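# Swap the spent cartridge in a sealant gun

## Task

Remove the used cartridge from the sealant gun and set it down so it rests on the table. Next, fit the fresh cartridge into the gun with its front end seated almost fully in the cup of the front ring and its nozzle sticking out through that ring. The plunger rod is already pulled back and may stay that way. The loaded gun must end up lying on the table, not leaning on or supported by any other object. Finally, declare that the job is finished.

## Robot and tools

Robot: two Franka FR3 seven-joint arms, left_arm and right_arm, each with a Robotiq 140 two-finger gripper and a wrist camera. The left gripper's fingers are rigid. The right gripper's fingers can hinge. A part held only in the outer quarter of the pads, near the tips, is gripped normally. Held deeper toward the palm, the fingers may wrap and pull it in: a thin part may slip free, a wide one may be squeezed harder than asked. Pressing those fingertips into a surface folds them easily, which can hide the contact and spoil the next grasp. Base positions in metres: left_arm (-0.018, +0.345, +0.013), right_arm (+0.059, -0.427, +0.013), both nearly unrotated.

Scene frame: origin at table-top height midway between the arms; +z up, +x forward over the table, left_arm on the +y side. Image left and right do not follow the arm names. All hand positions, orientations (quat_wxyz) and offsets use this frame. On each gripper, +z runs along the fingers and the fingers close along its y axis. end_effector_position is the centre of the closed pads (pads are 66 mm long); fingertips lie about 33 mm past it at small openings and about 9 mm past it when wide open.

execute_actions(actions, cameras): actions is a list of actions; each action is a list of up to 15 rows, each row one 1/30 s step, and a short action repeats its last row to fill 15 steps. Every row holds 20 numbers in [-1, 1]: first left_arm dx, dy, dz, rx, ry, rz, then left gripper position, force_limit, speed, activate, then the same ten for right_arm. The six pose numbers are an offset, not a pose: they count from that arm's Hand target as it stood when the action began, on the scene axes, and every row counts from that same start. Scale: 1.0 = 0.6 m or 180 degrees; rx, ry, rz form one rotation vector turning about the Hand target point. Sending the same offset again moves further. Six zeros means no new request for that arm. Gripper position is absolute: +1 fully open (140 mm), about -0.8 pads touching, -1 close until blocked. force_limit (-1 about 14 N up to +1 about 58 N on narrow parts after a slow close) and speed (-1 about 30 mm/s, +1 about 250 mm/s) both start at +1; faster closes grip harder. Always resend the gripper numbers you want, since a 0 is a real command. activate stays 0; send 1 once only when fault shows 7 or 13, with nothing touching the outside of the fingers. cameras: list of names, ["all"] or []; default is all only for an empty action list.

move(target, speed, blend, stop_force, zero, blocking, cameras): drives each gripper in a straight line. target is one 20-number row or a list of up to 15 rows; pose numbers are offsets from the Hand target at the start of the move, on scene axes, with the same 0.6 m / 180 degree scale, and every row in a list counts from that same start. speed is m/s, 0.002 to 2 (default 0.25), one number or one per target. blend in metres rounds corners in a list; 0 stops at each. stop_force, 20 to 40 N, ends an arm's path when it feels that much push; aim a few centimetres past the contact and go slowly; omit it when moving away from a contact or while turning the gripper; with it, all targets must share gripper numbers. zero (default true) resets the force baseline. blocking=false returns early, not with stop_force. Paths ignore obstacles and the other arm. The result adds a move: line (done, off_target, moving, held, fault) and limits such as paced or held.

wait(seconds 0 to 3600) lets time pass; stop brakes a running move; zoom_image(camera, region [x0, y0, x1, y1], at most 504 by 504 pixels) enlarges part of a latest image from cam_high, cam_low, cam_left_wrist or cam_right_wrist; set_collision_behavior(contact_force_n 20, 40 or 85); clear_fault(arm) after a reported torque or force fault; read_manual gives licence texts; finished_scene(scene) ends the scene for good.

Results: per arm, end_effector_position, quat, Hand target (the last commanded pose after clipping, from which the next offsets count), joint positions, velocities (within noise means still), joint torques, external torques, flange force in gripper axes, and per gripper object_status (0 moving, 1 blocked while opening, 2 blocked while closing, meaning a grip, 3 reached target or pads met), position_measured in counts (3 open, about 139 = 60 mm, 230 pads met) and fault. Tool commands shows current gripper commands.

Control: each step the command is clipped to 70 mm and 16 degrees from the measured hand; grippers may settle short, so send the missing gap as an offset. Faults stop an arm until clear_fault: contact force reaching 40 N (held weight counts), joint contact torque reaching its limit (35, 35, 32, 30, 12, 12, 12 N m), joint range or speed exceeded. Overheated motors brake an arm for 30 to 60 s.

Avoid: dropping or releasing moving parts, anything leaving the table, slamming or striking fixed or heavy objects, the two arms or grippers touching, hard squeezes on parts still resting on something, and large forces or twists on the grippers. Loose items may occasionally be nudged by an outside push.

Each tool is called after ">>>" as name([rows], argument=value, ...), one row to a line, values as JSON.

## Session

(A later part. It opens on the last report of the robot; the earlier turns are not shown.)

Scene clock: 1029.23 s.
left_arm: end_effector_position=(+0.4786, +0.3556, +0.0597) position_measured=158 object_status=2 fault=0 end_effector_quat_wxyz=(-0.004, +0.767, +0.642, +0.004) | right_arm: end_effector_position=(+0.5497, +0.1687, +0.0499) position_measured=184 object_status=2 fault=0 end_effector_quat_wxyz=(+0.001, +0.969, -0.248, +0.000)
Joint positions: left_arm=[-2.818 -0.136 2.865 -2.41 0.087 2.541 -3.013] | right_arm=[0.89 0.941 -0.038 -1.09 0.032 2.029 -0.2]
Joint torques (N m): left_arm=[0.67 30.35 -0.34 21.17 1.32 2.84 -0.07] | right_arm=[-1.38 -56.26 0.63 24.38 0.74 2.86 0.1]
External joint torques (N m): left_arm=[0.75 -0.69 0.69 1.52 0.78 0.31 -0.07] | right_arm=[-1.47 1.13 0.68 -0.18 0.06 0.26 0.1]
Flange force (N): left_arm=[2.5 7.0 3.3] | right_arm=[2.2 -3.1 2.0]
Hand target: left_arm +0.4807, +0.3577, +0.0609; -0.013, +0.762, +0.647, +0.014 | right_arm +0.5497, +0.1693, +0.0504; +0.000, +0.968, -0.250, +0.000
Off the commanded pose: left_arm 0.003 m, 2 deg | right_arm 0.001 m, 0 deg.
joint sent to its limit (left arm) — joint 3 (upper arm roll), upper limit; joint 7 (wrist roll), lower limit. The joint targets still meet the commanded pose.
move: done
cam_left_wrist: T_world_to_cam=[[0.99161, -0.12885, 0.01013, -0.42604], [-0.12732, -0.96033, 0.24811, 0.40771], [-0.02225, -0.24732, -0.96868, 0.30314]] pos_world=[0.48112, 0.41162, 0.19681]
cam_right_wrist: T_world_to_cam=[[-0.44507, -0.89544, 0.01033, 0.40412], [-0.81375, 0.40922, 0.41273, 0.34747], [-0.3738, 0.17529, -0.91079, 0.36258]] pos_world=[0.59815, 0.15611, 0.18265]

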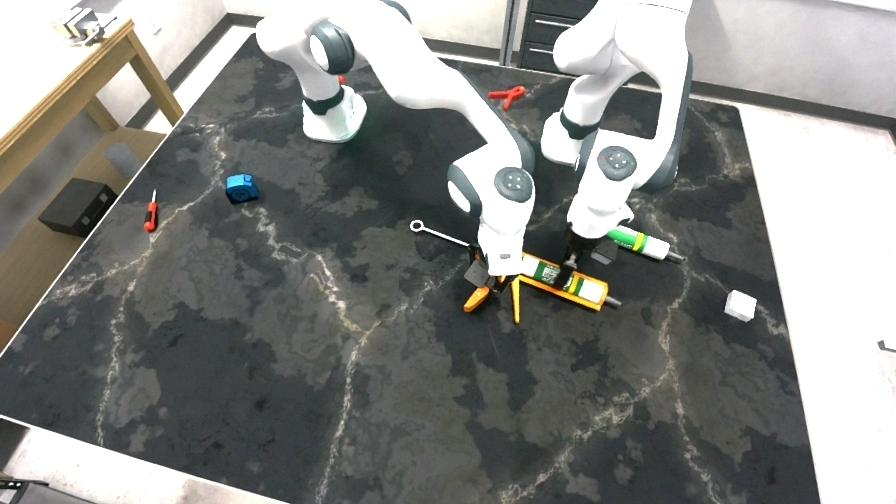

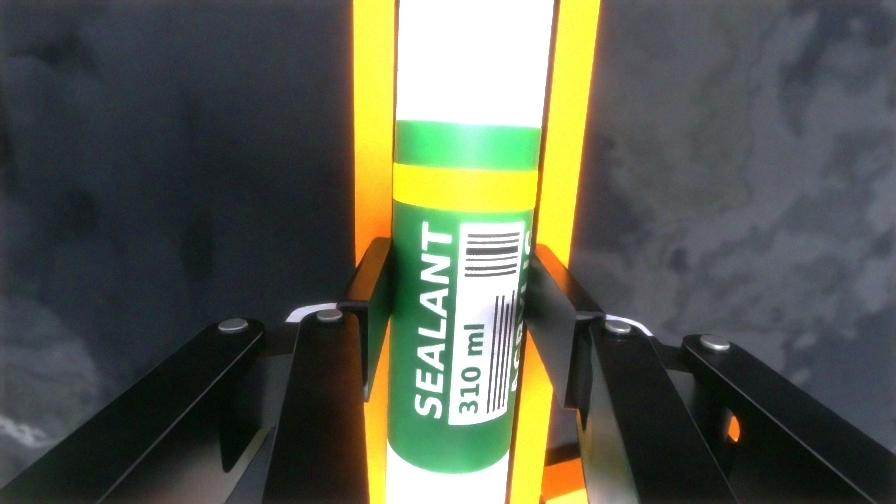

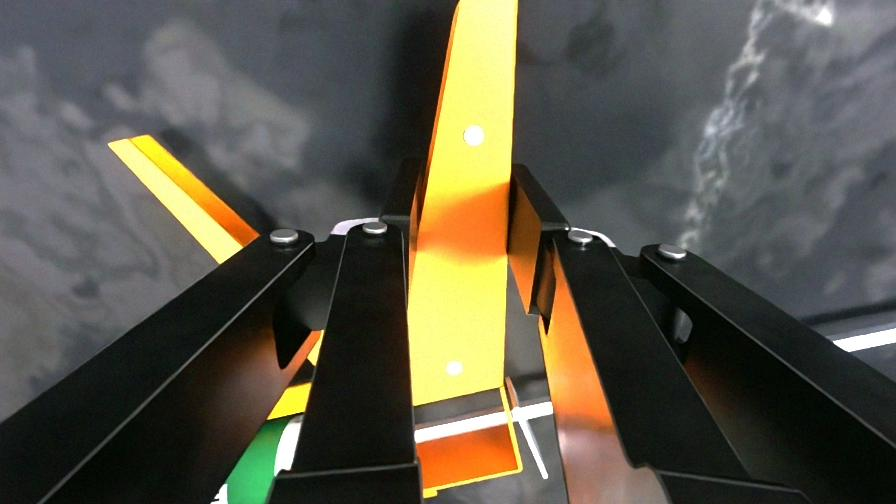

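>>> move(target=[0.0011,0.0067,0,0,0,0,-1,-0.1,-1,0,0,0,0,0,0,0,-1,-0.2,-1,0], speed=0.01, cameras=["cam_high","cam_low","cam_right_wrist"])

Scene clock: 1051.23 s.
left_arm: end_effector_position=(+0.4793, +0.3576, +0.0595) position_measured=158 object_status=2 fault=0 end_effector_quat_wxyz=(-0.005, +0.767, +0.641, +0.005) | right_arm: end_effector_position=(+0.5493, +0.1701, +0.0504) position_measured=184 object_status=2 fault=0 end_effector_quat_wxyz=(+0.000, +0.969, -0.248, +0.000)
Joint positions: left_arm=[-2.814 -0.138 2.864 -2.408 0.092 2.541 -3.013] | right_arm=[0.89 0.941 -0.036 -1.09 0.032 2.031 -0.2]
Joint torques (N m): left_arm=[2.01 30.66 0.72 21.39 1.49 2.69 -0.11] | right_arm=[-2.03 -55.97 0.1 24.03 0.48 2.45 0.17]
External joint torques (N m): left_arm=[2.08 -0.47 1.76 1.71 0.96 0.15 -0.11] | right_arm=[-2.18 1.29 0.08 -0.47 -0.2 -0.15 0.17]
Flange force (N): left_arm=[4.9 7.0 2.8] | right_arm=[3.0 -2.8 1.6]
Hand target: left_arm +0.4814, +0.3618, +0.0609; -0.013, +0.762, +0.647, +0.014 | right_arm +0.5497, +0.1693, +0.0504; +0.000, +0.968, -0.250, +0.000
Off the commanded pose: left_arm 0.005 m, 2 deg | right_arm 0.001 m, 0 deg.
joint sent to its limit (left arm) — joint 3 (upper arm roll), upper limit; joint 7 (wrist roll), lower limit. The joint targets still meet the commanded pose.
move: off_target (left_arm)
cam_right_wrist: T_world_to_cam=[[-0.4445, -0.89575, 0.00752, 0.40509], [-0.8142, 0.40751, 0.41355, 0.34676], [-0.3735, 0.1777, -0.91045, 0.36213]] pos_world=[0.59765, 0.15721, 0.18325]

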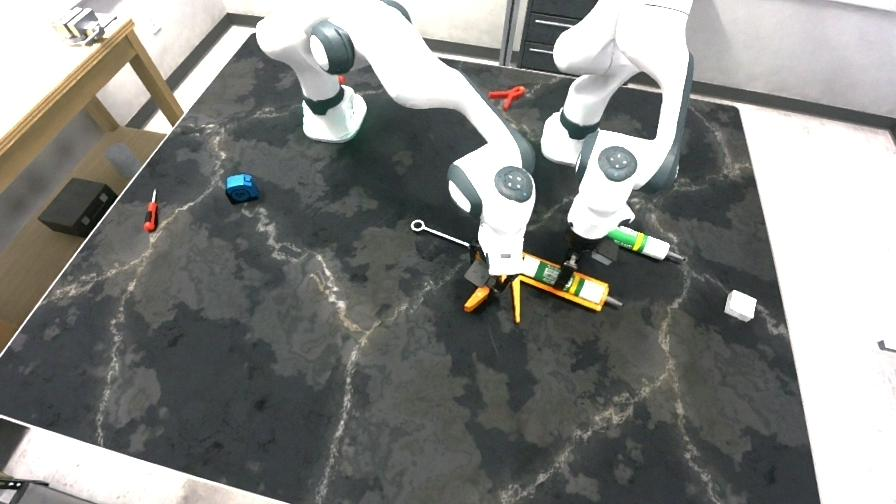

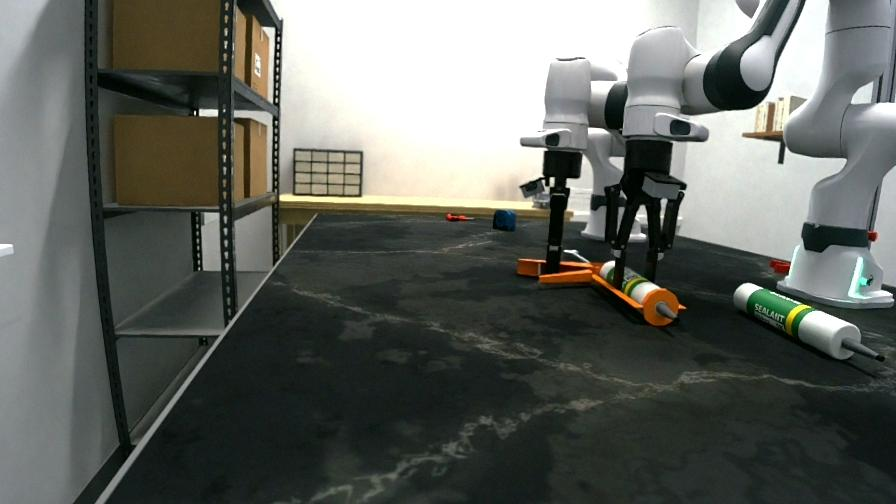

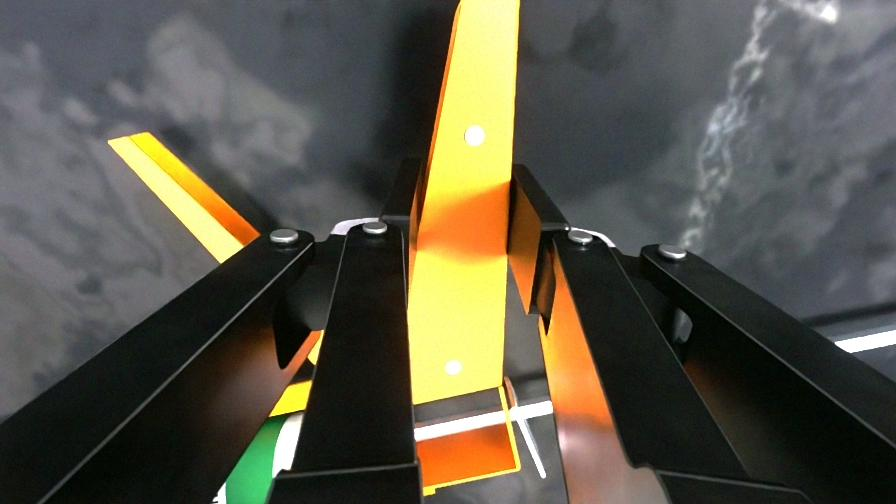

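>>> zoom_image(camera="cam_high", region=[560, 255, 640, 315])

>>> zoom_image(camera="cam_low", region=[580, 240, 720, 340])

>>> zoom_image(camera="cam_right_wrist", region=[200, 340, 600, 504])

Scaled by 6.300 from the camera's image (finer frame: 1280x720).

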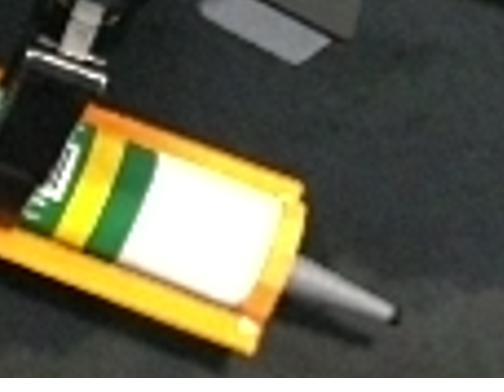

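Scaled by 3.600 from the camera's image (finer frame: 1280x720).

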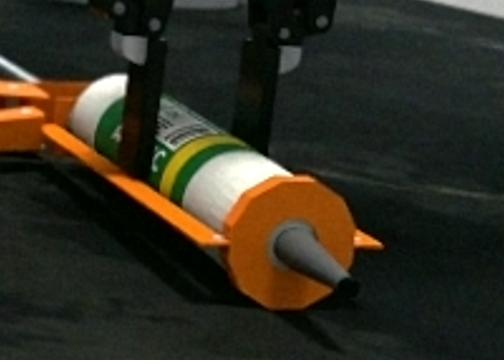

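Scaled by 1.260 from the camera's image (finer frame: 1280x720).

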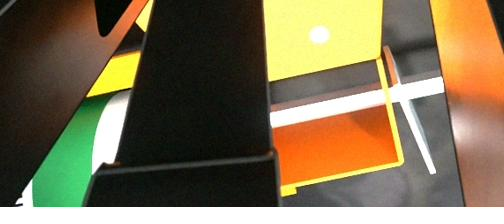

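>>> zoom_image(camera="cam_high", region=[620, 215, 700, 275])

Scaled by 6.300 from the camera's image (finer frame: 1280x720).

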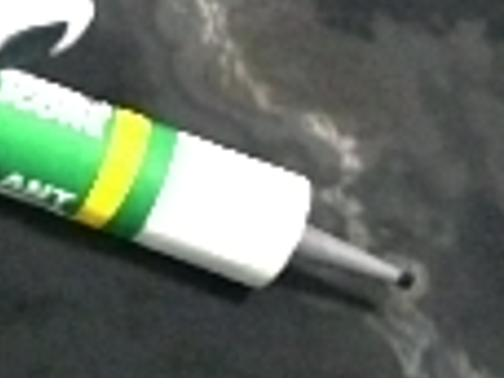

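>>> move(target=[0.0013,0.0083,0,0,0,0,-1,-0.1,-1,0,0,0,0,0,0,0,-1,-0.2,-1,0], speed=0.01, cameras=["cam_high","cam_low","cam_right_wrist"])

>>> zoom_image(camera="cam_high", region=[560, 255, 640, 315])

>>> zoom_image(camera="cam_low", region=[580, 240, 720, 340])

Scene clock: 1077.20 s.
left_arm: end_effector_position=(+0.4798, +0.3604, +0.0591) position_measured=158 object_status=2 fault=0 end_effector_quat_wxyz=(-0.007, +0.768, +0.641, +0.006) | right_arm: end_effector_position=(+0.5488, +0.1724, +0.0514) position_measured=184 object_status=2 fault=0 end_effector_quat_wxyz=(-0.003, +0.969, -0.248, +0.000)
Joint positions: left_arm=[-2.807 -0.141 2.862 -2.405 0.1 2.539 -3.013] | right_arm=[0.89 0.94 -0.033 -1.09 0.032 2.035 -0.197]
Joint torques (N m): left_arm=[3.04 30.96 1.88 21.72 1.69 2.66 -0.07] | right_arm=[-2.71 -55.53 -0.76 23.34 0.15 1.91 0.02]
External joint torques (N m): left_arm=[3.11 -0.25 2.96 2.08 1.16 0.13 -0.07] | right_arm=[-2.95 1.69 -0.89 -1.17 -0.54 -0.7 0.02]
Flange force (N): left_arm=[7.3 7.4 2.7] | right_arm=[3.8 -0.6 1.4]
Hand target: left_arm +0.4822, +0.3667, +0.0609; -0.013, +0.762, +0.647, +0.014 | right_arm +0.5497, +0.1693, +0.0504; +0.000, +0.968, -0.250, +0.000
Off the commanded pose: left_arm 0.007 m, 2 deg | right_arm 0.003 m, 0 deg.
joint sent to its limit (left arm) — joint 3 (upper arm roll), upper limit; joint 7 (wrist roll), lower limit. The joint targets still meet the commanded pose.
move: off_target (left_arm)
cam_right_wrist: T_world_to_cam=[[-0.44493, -0.89556, 0.00242, 0.40736], [-0.81461, 0.40583, 0.41439, 0.34552], [-0.37209, 0.1824, -0.9101, 0.36076]] pos_world=[0.59695, 0.1588, 0.18416]

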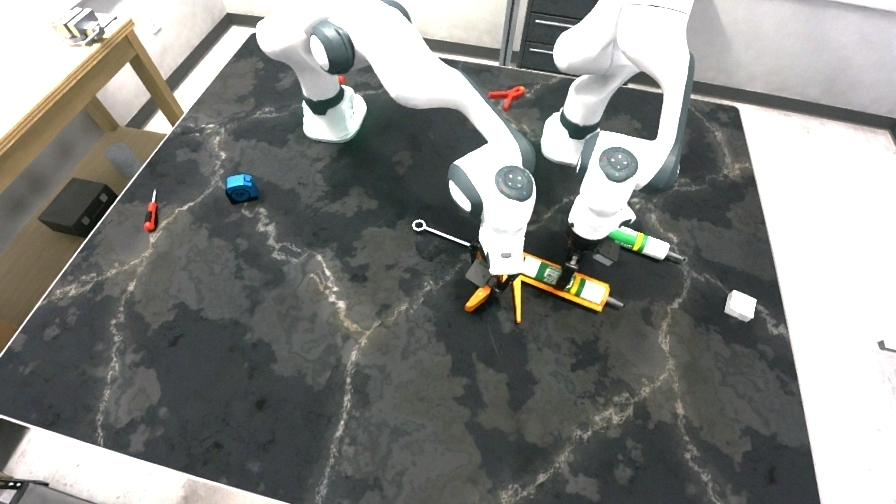

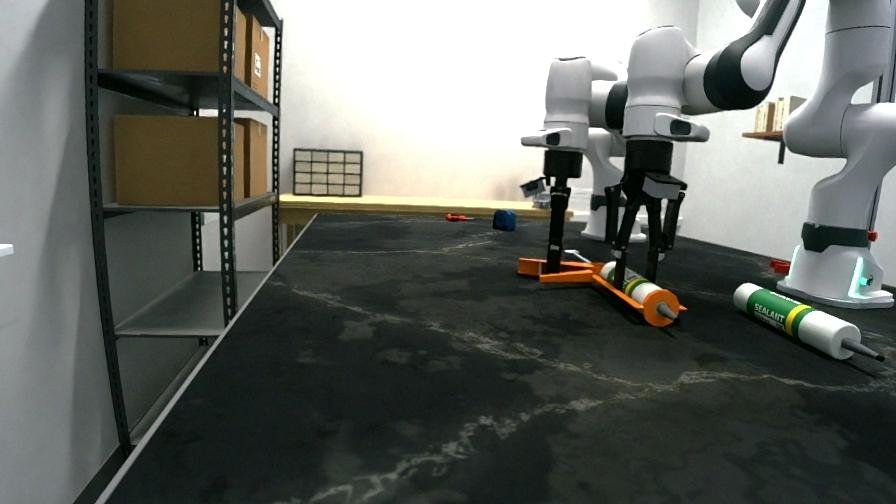

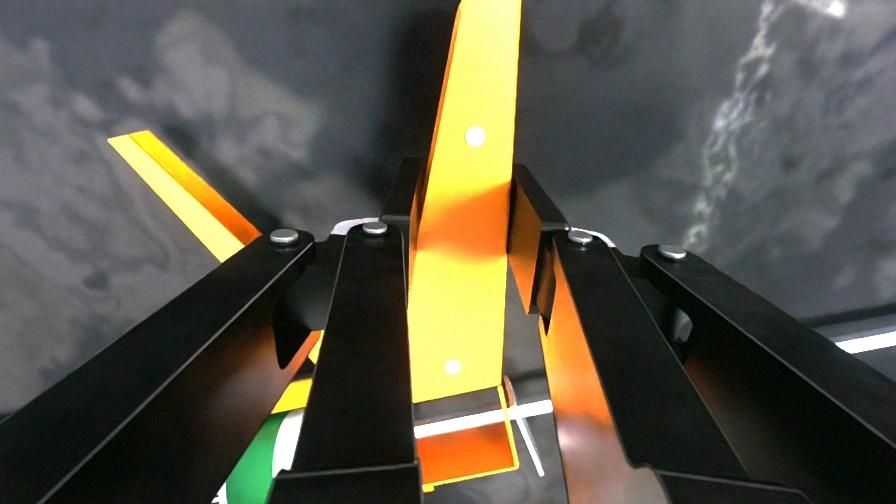

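Scaled by 6.300 from the camera's image (finer frame: 1280x720).

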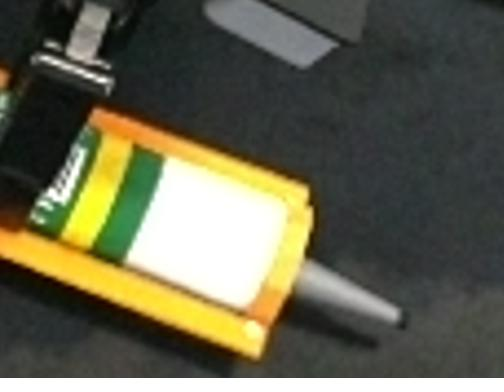

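Scaled by 3.600 from the camera's image (finer frame: 1280x720).

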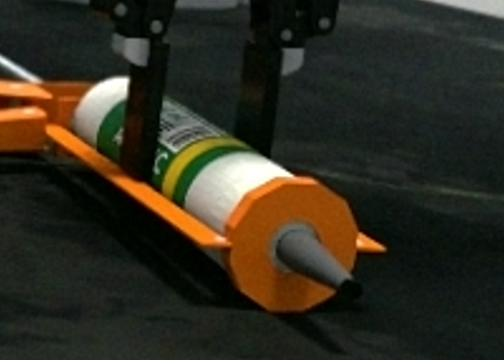

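>>> move(target=[0.0011,0.0067,0,0,0,0,-1,-0.1,-1,0,-0.0011,-0.0067,0,0,0,0,-1,-0.2,-1,0], speed=0.01, cameras=["cam_high","cam_low","cam_right_wrist"])

>>> zoom_image(camera="cam_high", region=[560, 255, 640, 315])

>>> zoom_image(camera="cam_low", region=[580, 240, 720, 340])

Scene clock: 1087.57 s.
left_arm: end_effector_position=(+0.4804, +0.3618, +0.0585) position_measured=158 object_status=2 fault=0 end_effector_quat_wxyz=(-0.007, +0.769, +0.639, +0.006) | right_arm: end_effector_position=(+0.5465, +0.1731, +0.0528) position_measured=184 object_status=2 fault=0 end_effector_quat_wxyz=(-0.006, +0.969, -0.248, +0.000)
Joint positions: left_arm=[-2.803 -0.144 2.859 -2.403 0.105 2.539 -3.011] | right_arm=[0.89 0.923 -0.03 -1.118 0.032 2.053 -0.197]
Joint torques (N m): left_arm=[4.33 31.84 3.24 21.85 1.84 2.51 -0.13] | right_arm=[-4.16 -55.56 -1.77 22.55 -0.18 1.22 -0.09]
External joint torques (N m): left_arm=[4.35 0.45 4.3 2.15 1.31 -0.03 -0.13] | right_arm=[-4.08 1.39 -1.78 -1.93 -0.86 -1.41 -0.09]
Flange force (N): left_arm=[9.4 5.7 1.3] | right_arm=[4.4 5.0 0.0]
Hand target: left_arm +0.4828, +0.3708, +0.0609; -0.013, +0.762, +0.647, +0.014 | right_arm +0.5490, +0.1653, +0.0504; +0.000, +0.968, -0.250, +0.000
Off the commanded pose: left_arm 0.010 m, 2 deg | right_arm 0.008 m, 1 deg.
joint sent to its limit (left arm) — joint 3 (upper arm roll), upper limit; joint 7 (wrist roll), lower limit. The joint targets still meet the commanded pose.
move: off_target (left_arm, right_arm)
cam_right_wrist: T_world_to_cam=[[-0.4439, -0.89606, -0.00505, 0.40691], [-0.81594, 0.40187, 0.41562, 0.34417], [-0.37039, 0.18862, -0.90952, 0.35905]] pos_world=[0.59444, 0.15858, 0.18558]

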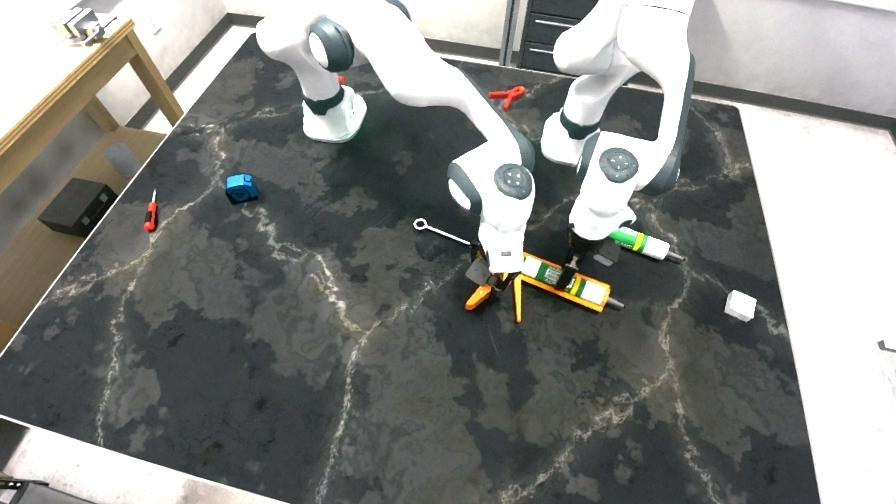

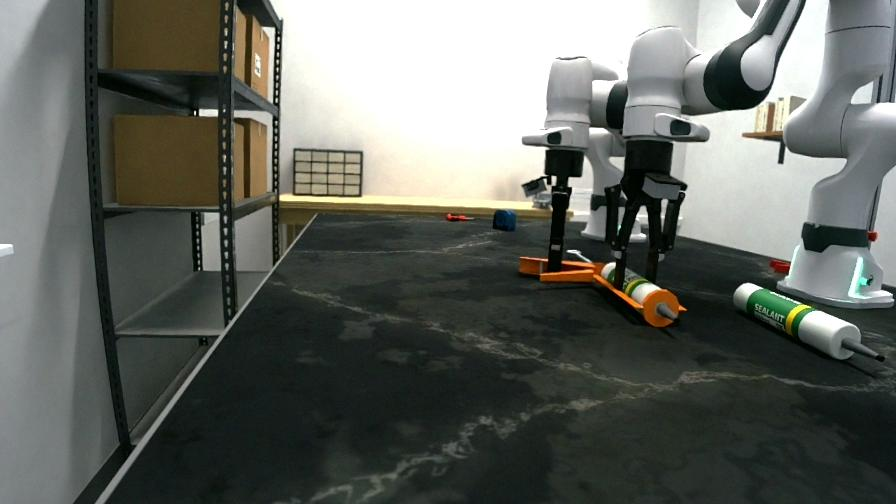

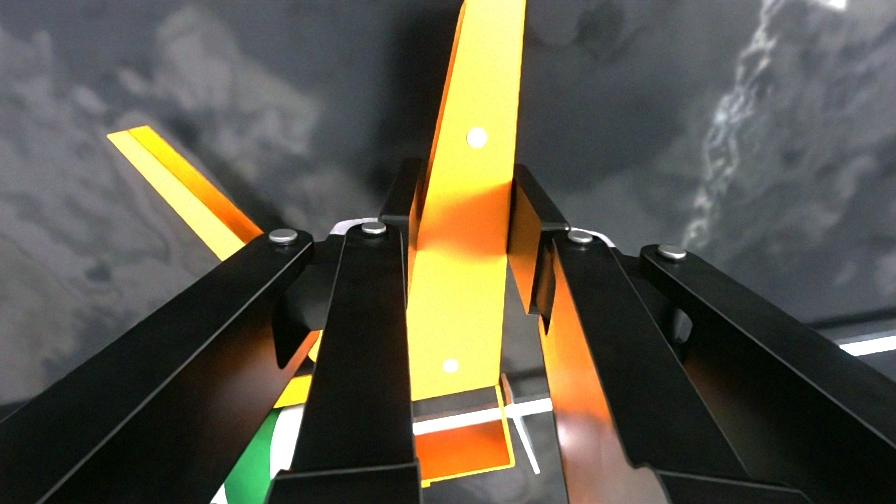

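Scaled by 6.300 from the camera's image (finer frame: 1280x720).

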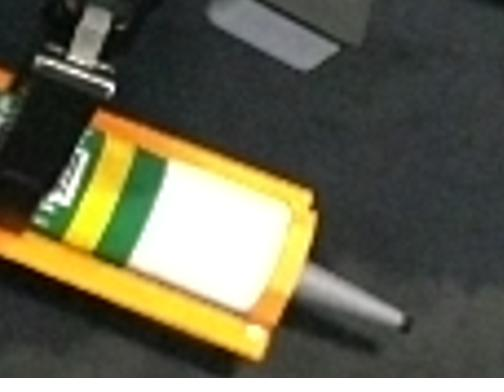

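Scaled by 3.600 from the camera's image (finer frame: 1280x720).

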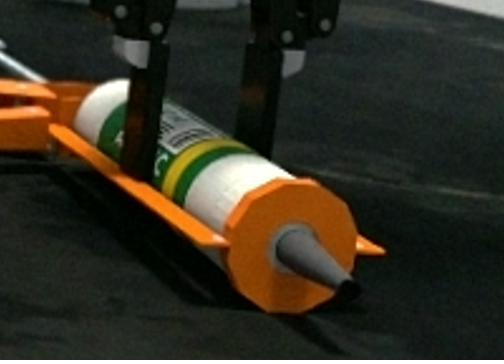

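>>> move(target=[-0.0020,-0.0117,0,0,0,0,-1,-0.1,-1,0,0.0005,0.0100,0,0,0,0,-1,-0.2,-1,0], speed=0.01)

>>> move(target=[0,0,0,0,0,0,0,-0.1,-1,0,0,0,0,0,0,0,-1,-0.2,-1,0], speed=0.01, cameras=["cam_high","cam_low","cam_right_wrist"])

>>> zoom_image(camera="cam_high", region=[560, 255, 640, 315])

>>> zoom_image(camera="cam_low", region=[580, 240, 720, 340])

Scene clock: 1098.17 s.
left_arm: end_effector_position=(+0.4802, +0.3627, +0.0590) position_measured=158 object_status=2 fault=0 end_effector_quat_wxyz=(-0.007, +0.767, +0.641, +0.006) | right_arm: end_effector_position=(+0.5483, +0.1747, +0.0516) position_measured=184 object_status=2 fault=0 end_effector_quat_wxyz=(-0.004, +0.969, -0.247, +0.000)
Joint positions: left_arm=[-2.805 -0.142 2.864 -2.404 0.101 2.539 -3.011] | right_arm=[0.89 0.944 -0.031 -1.082 0.032 2.032 -0.197]
Joint velocities: left_arm=[within noise] | right_arm=[0 0.002 -0.001 0.003 0 -0.003 0]
Joint torques (N m): left_arm=[-0.33 32.5 0.14 20.18 0.14 2.64 -0.17] | right_arm=[-2.07 -55.31 -0.86 24.95 0.32 2.02 0.13]
External joint torques (N m): left_arm=[-0.31 1.05 1.18 0.4 -0.39 0.09 -0.17] | right_arm=[-2.03 2.32 -0.9 0.25 -0.37 -0.62 0.13]
Flange force (N): left_arm=[0.1 -1.2 -2.2] | right_arm=[5.5 -16.4 2.0]
Hand target: left_arm +0.4816, +0.3637, +0.0609; -0.013, +0.762, +0.647, +0.014 | right_arm +0.5493, +0.1713, +0.0504; +0.000, +0.968, -0.250, +0.000
Off the commanded pose: left_arm 0.003 m, 1 deg | right_arm 0.004 m, 1 deg.
joint sent to its limit (left arm) — joint 3 (upper arm roll), upper limit; joint 7 (wrist roll), lower limit. The joint targets still meet the commanded pose.
move: off_target (right_arm)

Scene clock: 1099.03 s.
left_arm: end_effector_position=(+0.4809, +0.3636, +0.0603) position_measured=129 object_status=0 fault=0 end_effector_quat_wxyz=(-0.006, +0.767, +0.642, +0.007) | right_arm: end_effector_position=(+0.5482, +0.1736, +0.0506) position_measured=184 object_status=2 fault=0 end_effector_quat_wxyz=(-0.002, +0.969, -0.248, -0.001)
Joint positions: left_arm=[-2.805 -0.139 2.865 -2.404 0.101 2.539 -3.011] | right_arm=[0.89 0.946 -0.032 -1.081 0.032 2.03 -0.197]
Joint torques (N m): left_arm=[-0.57 30.84 -0.7 19.6 0.13 2.55 -0.18] | right_arm=[-1.95 -56.04 -0.63 25.1 0.38 2.24 0.11]
External joint torques (N m): left_arm=[-0.51 -0.32 0.34 -0.05 -0.4 0.02 -0.18] | right_arm=[-1.72 1.13 -0.54 0.68 -0.3 -0.35 0.11]
Flange force (N): left_arm=[-0.6 0.7 0.7] | right_arm=[4.5 -13.2 0.7]
Hand target: left_arm +0.4816, +0.3637, +0.0609; -0.013, +0.762, +0.647, +0.014 | right_arm +0.5493, +0.1713, +0.0504; +0.000, +0.968, -0.250, +0.000
Off the commanded pose: left_arm 0.001 m, 1 deg | right_arm 0.003 m, 0 deg.
joint sent to its limit (left arm) — joint 3 (upper arm roll), upper limit; joint 7 (wrist roll), lower limit. The joint targets still meet the commanded pose.
move: done
cam_right_wrist: T_world_to_cam=[[-0.44406, -0.89599, 0.00355, 0.4077], [-0.81417, 0.40515, 0.41592, 0.3446], [-0.37409, 0.1818, -0.9094, 0.36072]] pos_world=[0.59655, 0.1601, 0.18326]

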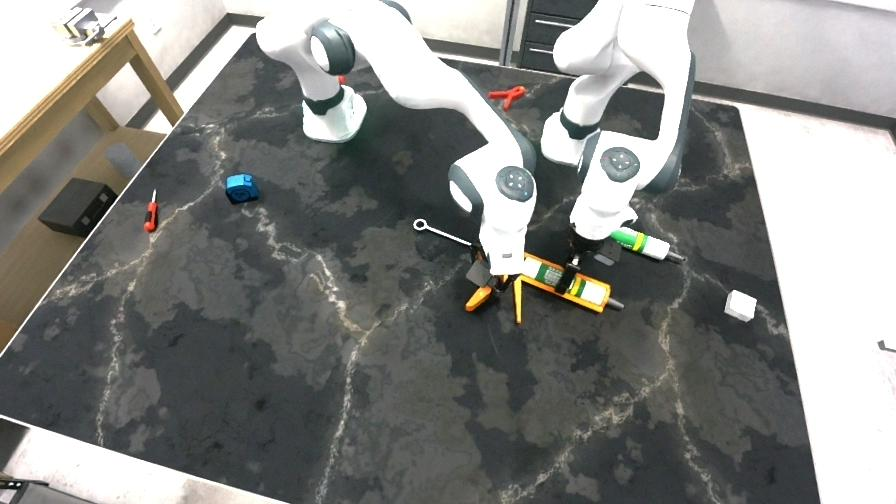

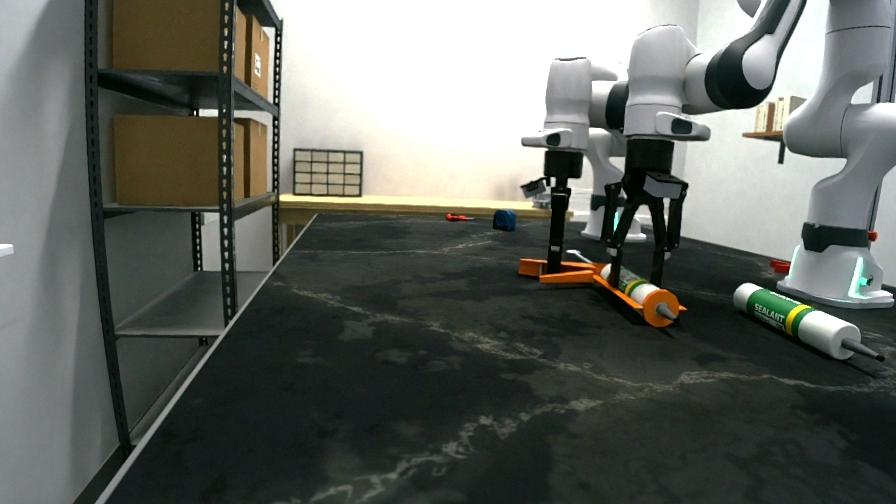

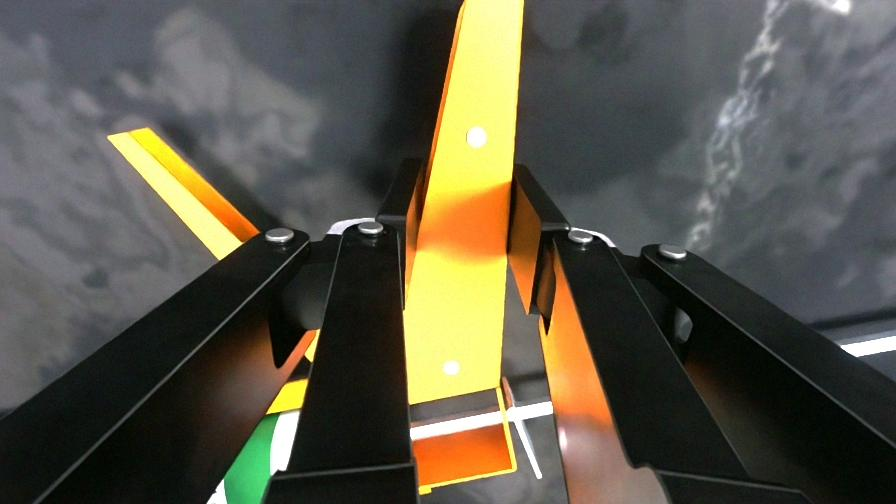

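Scaled by 6.300 from the camera's image (finer frame: 1280x720).

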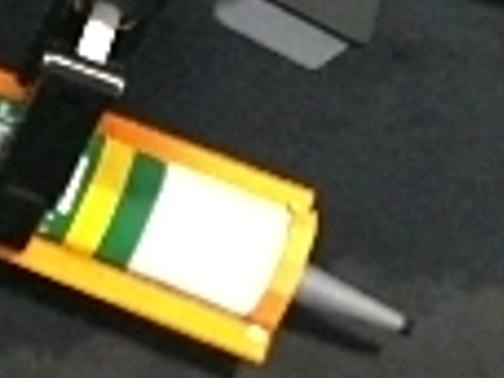

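Scaled by 3.600 from the camera's image (finer frame: 1280x720).

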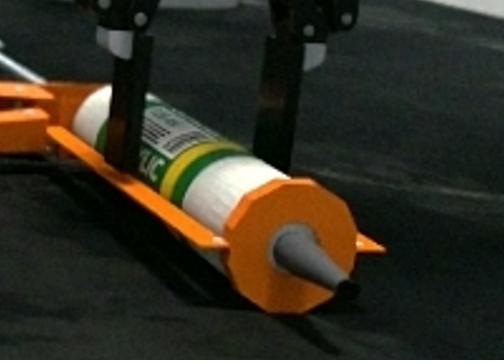

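>>> move(target=[0,0,0,0,0,0,0,-0.1,-1,0,0,0,0,0,0,0,-1,-0.2,-1,0], speed=0.01)

>>> move(target=[0,0,0,0,0,0,-1,-0.1,-1,0,0,0,0,0,0,0,-1,-0.2,-1,0], speed=0.01)

>>> wait(seconds=1)

>>> move(target=[0.0013,0.0083,0,0,0,0,-1,-0.1,-1,0,-0.0005,-0.0033,0,0,0,0,-1,-0.2,-1,0], speed=0.01, cameras=["cam_high","cam_low"])

>>> zoom_image(camera="cam_high", region=[560, 255, 640, 315])

>>> zoom_image(camera="cam_low", region=[580, 240, 720, 340])

Scene clock: 1107.77 s.
left_arm: end_effector_position=(+0.4809, +0.3636, +0.0603) position_measured=129 object_status=3 fault=0 end_effector_quat_wxyz=(-0.006, +0.767, +0.642, +0.007) | right_arm: end_effector_position=(+0.5482, +0.1736, +0.0506) position_measured=184 object_status=2 fault=0 end_effector_quat_wxyz=(-0.002, +0.969, -0.248, -0.001)
Joint positions: left_arm=[-2.805 -0.139 2.865 -2.404 0.101 2.539 -3.011] | right_arm=[0.89 0.946 -0.032 -1.081 0.032 2.03 -0.197]
Joint torques (N m): left_arm=[-0.57 30.83 -0.71 19.68 0.13 2.55 -0.15] | right_arm=[-1.96 -56.07 -0.65 25.05 0.38 2.24 0.15]
External joint torques (N m): left_arm=[-0.45 -0.42 0.39 -0.02 -0.4 0.02 -0.15] | right_arm=[-1.93 1.18 -0.67 0.55 -0.31 -0.37 0.15]
Flange force (N): left_arm=[-0.3 0.9 0.9] | right_arm=[4.5 -12.4 0.8]
Hand target: left_arm +0.4816, +0.3637, +0.0609; -0.013, +0.762, +0.647, +0.014 | right_arm +0.5493, +0.1713, +0.0504; +0.000, +0.968, -0.250, +0.000
Off the commanded pose: left_arm 0.001 m, 1 deg | right_arm 0.003 m, 0 deg.
joint sent to its limit (left arm) — joint 3 (upper arm roll), upper limit; joint 7 (wrist roll), lower limit. The joint targets still meet the commanded pose.
move: done

Scene clock: 1108.73 s.
left_arm: end_effector_position=(+0.4813, +0.3636, +0.0607) position_measured=159 object_status=0 fault=0 end_effector_quat_wxyz=(-0.006, +0.767, +0.642, +0.008) | right_arm: end_effector_position=(+0.5482, +0.1736, +0.0506) position_measured=184 object_status=2 fault=0 end_effector_quat_wxyz=(-0.002, +0.969, -0.248, -0.001)
Joint positions: left_arm=[-2.805 -0.139 2.865 -2.403 0.101 2.54 -3.011] | right_arm=[0.89 0.946 -0.032 -1.081 0.032 2.03 -0.197]
Joint torques (N m): left_arm=[-0.23 30.4 -0.15 19.44 0.15 2.52 -0.17] | right_arm=[-1.94 -56.07 -0.63 25.01 0.35 2.24 0.12]
External joint torques (N m): left_arm=[-0.27 -0.82 0.8 -0.24 -0.37 -0.01 -0.17] | right_arm=[-2.08 1.36 -0.75 0.42 -0.34 -0.38 0.12]
Flange force (N): left_arm=[0.2 1.2 2.0] | right_arm=[4.7 -12.1 1.0]
Hand target: left_arm +0.4816, +0.3637, +0.0609; -0.013, +0.762, +0.647, +0.014 | right_arm +0.5493, +0.1713, +0.0504; +0.000, +0.968, -0.250, +0.000
Off the commanded pose: left_arm 0.000 m, 1 deg | right_arm 0.003 m, 0 deg.
joint sent to its limit (left arm) — joint 3 (upper arm roll), upper limit; joint 7 (wrist roll), lower limit. The joint targets still meet the commanded pose.
move: done

Scene clock: 1109.73 s.
left_arm: end_effector_position=(+0.4813, +0.3636, +0.0607) position_measured=159 object_status=2 fault=0 end_effector_quat_wxyz=(-0.006, +0.767, +0.642, +0.008) | right_arm: end_effector_position=(+0.5482, +0.1736, +0.0506) position_measured=184 object_status=2 fault=0 end_effector_quat_wxyz=(-0.002, +0.969, -0.248, -0.001)
Joint positions: left_arm=[-2.805 -0.139 2.865 -2.403 0.101 2.54 -3.011] | right_arm=[0.89 0.946 -0.032 -1.081 0.032 2.03 -0.197]
Joint torques (N m): left_arm=[-0.19 30.42 -0.15 19.47 0.16 2.51 -0.2] | right_arm=[-1.97 -56.08 -0.61 25.05 0.35 2.26 0.11]
External joint torques (N m): left_arm=[-0.18 -0.84 0.85 -0.23 -0.37 -0.02 -0.2] | right_arm=[-1.85 1.02 -0.58 0.64 -0.33 -0.33 0.11]
Flange force (N): left_arm=[0.3 1.3 2.0] | right_arm=[4.5 -12.3 0.6]
Hand target: left_arm +0.4816, +0.3637, +0.0609; -0.013, +0.762, +0.647, +0.014 | right_arm +0.5493, +0.1713, +0.0504; +0.000, +0.968, -0.250, +0.000
Tool commands: left_gripper/position=-1.0 left_gripper/force_limit=-0.1 left_gripper/speed=-1.0 left_gripper/activate=+0.0 right_gripper/position=-1.0 right_gripper/force_limit=-0.2 right_gripper/speed=-1.0 right_gripper/activate=+0.0
Off the commanded pose: left_arm 0.000 m, 1 deg | right_arm 0.003 m, 0 deg.
wait: 1.00 s; at rest by 0.17 s

Scene clock: 1111.07 s.
left_arm: end_effector_position=(+0.4817, +0.3635, +0.0607) position_measured=159 object_status=2 fault=0 end_effector_quat_wxyz=(-0.006, +0.768, +0.641, +0.008) | right_arm: end_effector_position=(+0.5474, +0.1731, +0.0508) position_measured=184 object_status=2 fault=0 end_effector_quat_wxyz=(-0.003, +0.969, -0.248, +0.000)
Joint positions: left_arm=[-2.803 -0.14 2.863 -2.402 0.103 2.54 -3.011] | right_arm=[0.89 0.939 -0.032 -1.092 0.032 2.036 -0.197]
Joint torques (N m): left_arm=[2.57 29.88 1.45 20.83 1.65 2.57 -0.15] | right_arm=[-2.82 -57.15 -1.06 23.21 -0.02 1.92 0.04]
External joint torques (N m): left_arm=[2.53 -1.32 2.4 1.11 1.12 0.04 -0.15] | right_arm=[-2.82 0.25 -1.09 -1.39 -0.71 -0.7 0.04]
Flange force (N): left_arm=[5.8 7.1 5.1] | right_arm=[1.9 8.6 -0.4]
Hand target: left_arm +0.4824, +0.3687, +0.0609; -0.013, +0.762, +0.647, +0.014 | right_arm +0.5490, +0.1693, +0.0504; +0.000, +0.968, -0.250, +0.000
Off the commanded pose: left_arm 0.005 m, 1 deg | right_arm 0.004 m, 0 deg.
joint sent to its limit (left arm) — joint 3 (upper arm roll), upper limit; joint 7 (wrist roll), lower limit. The joint targets still meet the commanded pose.
move: off_target (left_arm, right_arm)

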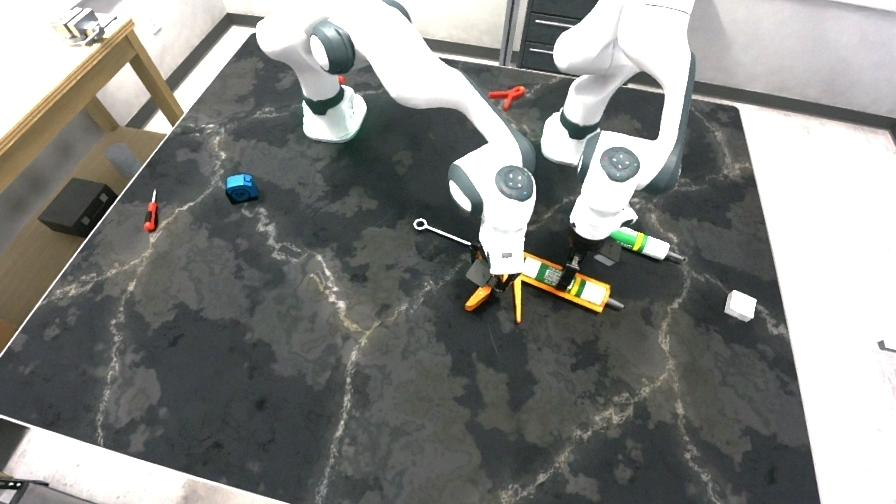

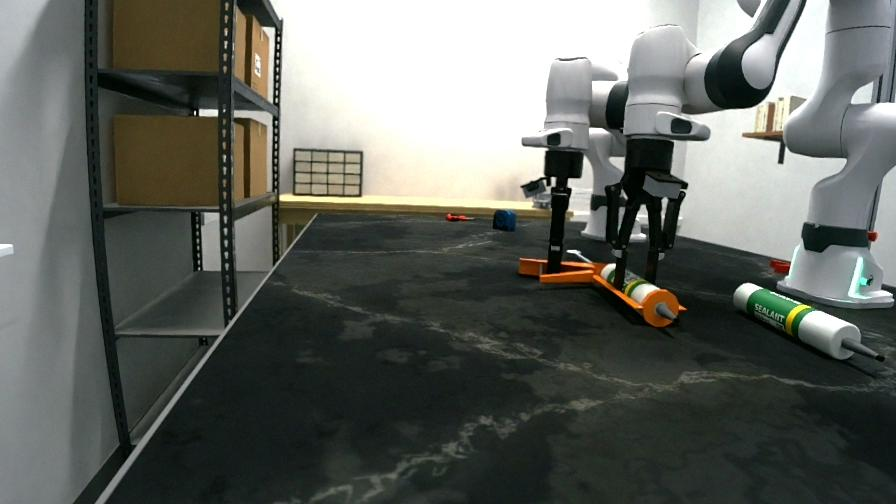

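Scaled by 6.300 from the camera's image (finer frame: 1280x720).

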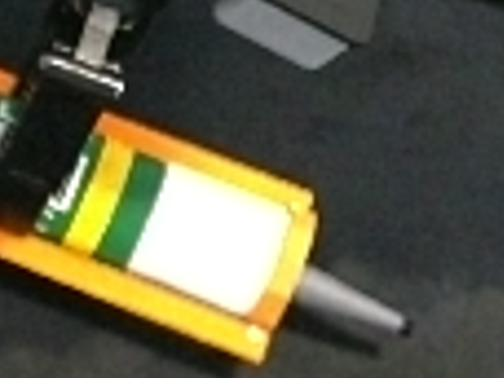

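Scaled by 3.600 from the camera's image (finer frame: 1280x720).

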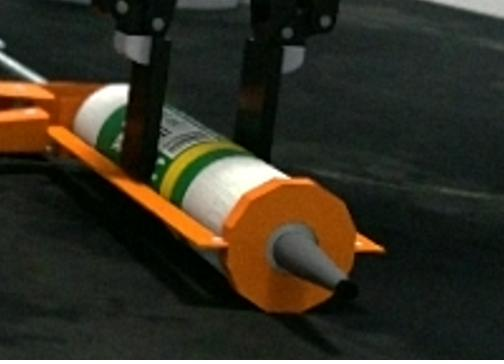

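>>> move(target=[0.0013,0.0100,0,0,0,0,-1,-0.1,-1,0,-0.0008,-0.0067,0,0,0,0,-1,-0.2,-1,0], speed=0.01, cameras=["cam_high","cam_low"])

>>> zoom_image(camera="cam_high", region=[560, 255, 640, 315])

Scene clock: 1117.93 s.
left_arm: end_effector_position=(+0.4831, +0.3647, +0.0607) position_measured=159 object_status=2 fault=0 end_effector_quat_wxyz=(-0.007, +0.769, +0.639, +0.010) | right_arm: end_effector_position=(+0.5451, +0.1735, +0.0523) position_measured=184 object_status=2 fault=0 end_effector_quat_wxyz=(-0.006, +0.969, -0.247, +0.000)
Joint positions: left_arm=[-2.797 -0.143 2.858 -2.399 0.111 2.54 -3.011] | right_arm=[0.89 0.922 -0.028 -1.121 0.032 2.054 -0.197]
Joint torques (N m): left_arm=[4.93 30.31 4.07 20.63 2.09 2.37 -0.16] | right_arm=[-4.61 -56.03 -2.38 22.04 -0.33 1.19 -0.06]
External joint torques (N m): left_arm=[4.95 -1.11 5.13 0.82 1.56 -0.19 -0.16] | right_arm=[-4.56 0.88 -2.44 -2.41 -1.01 -1.43 -0.05]
Flange force (N): left_arm=[10.4 5.2 5.6] | right_arm=[3.8 11.5 -0.6]
Hand target: left_arm +0.4832, +0.3747, +0.0609; -0.013, +0.762, +0.647, +0.014 | right_arm +0.5486, +0.1653, +0.0504; +0.000, +0.968, -0.250, +0.000
Off the commanded pose: left_arm 0.010 m, 2 deg | right_arm 0.009 m, 1 deg.
joint sent to its limit (left arm) — joint 3 (upper arm roll), upper limit; joint 7 (wrist roll), lower limit. The joint targets still meet the commanded pose.
move: off_target (left_arm, right_arm)

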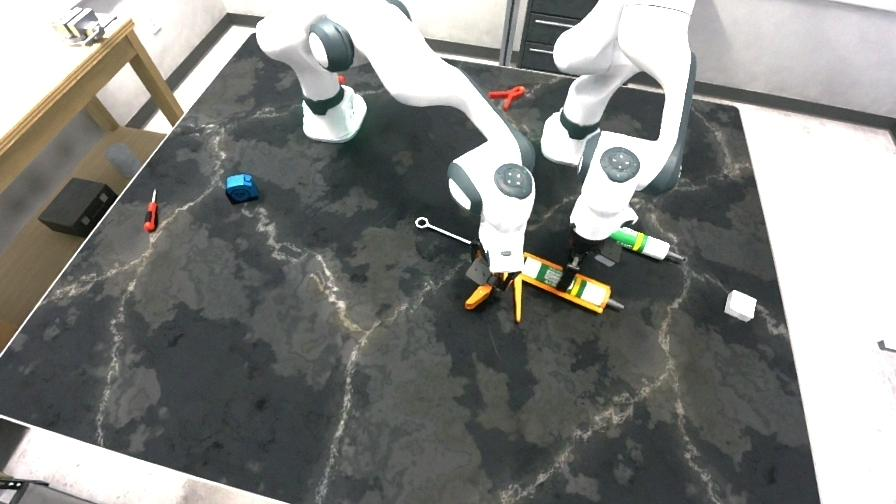

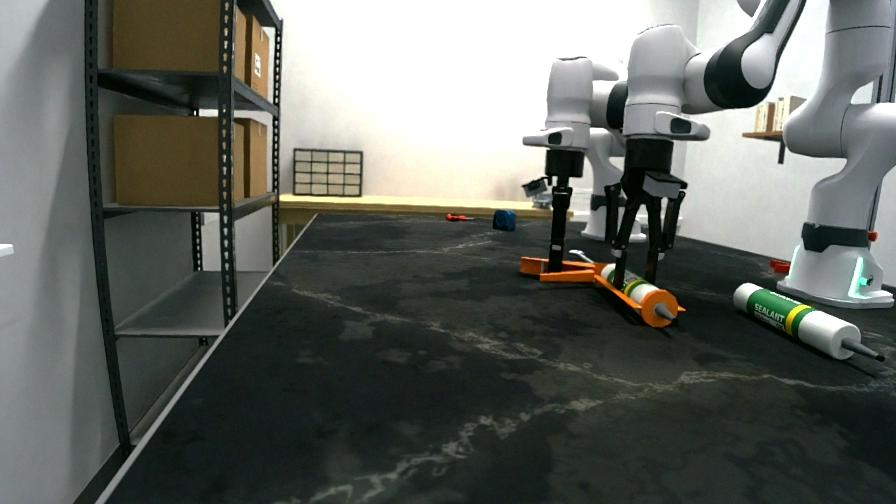

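Scaled by 6.300 from the camera's image (finer frame: 1280x720).

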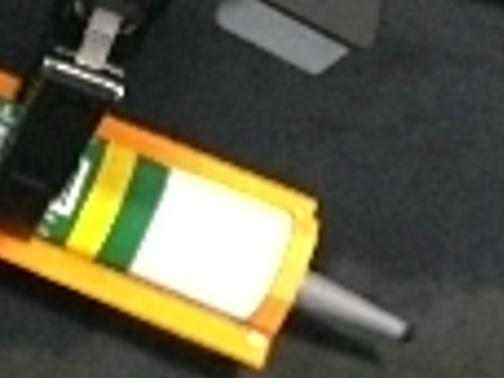

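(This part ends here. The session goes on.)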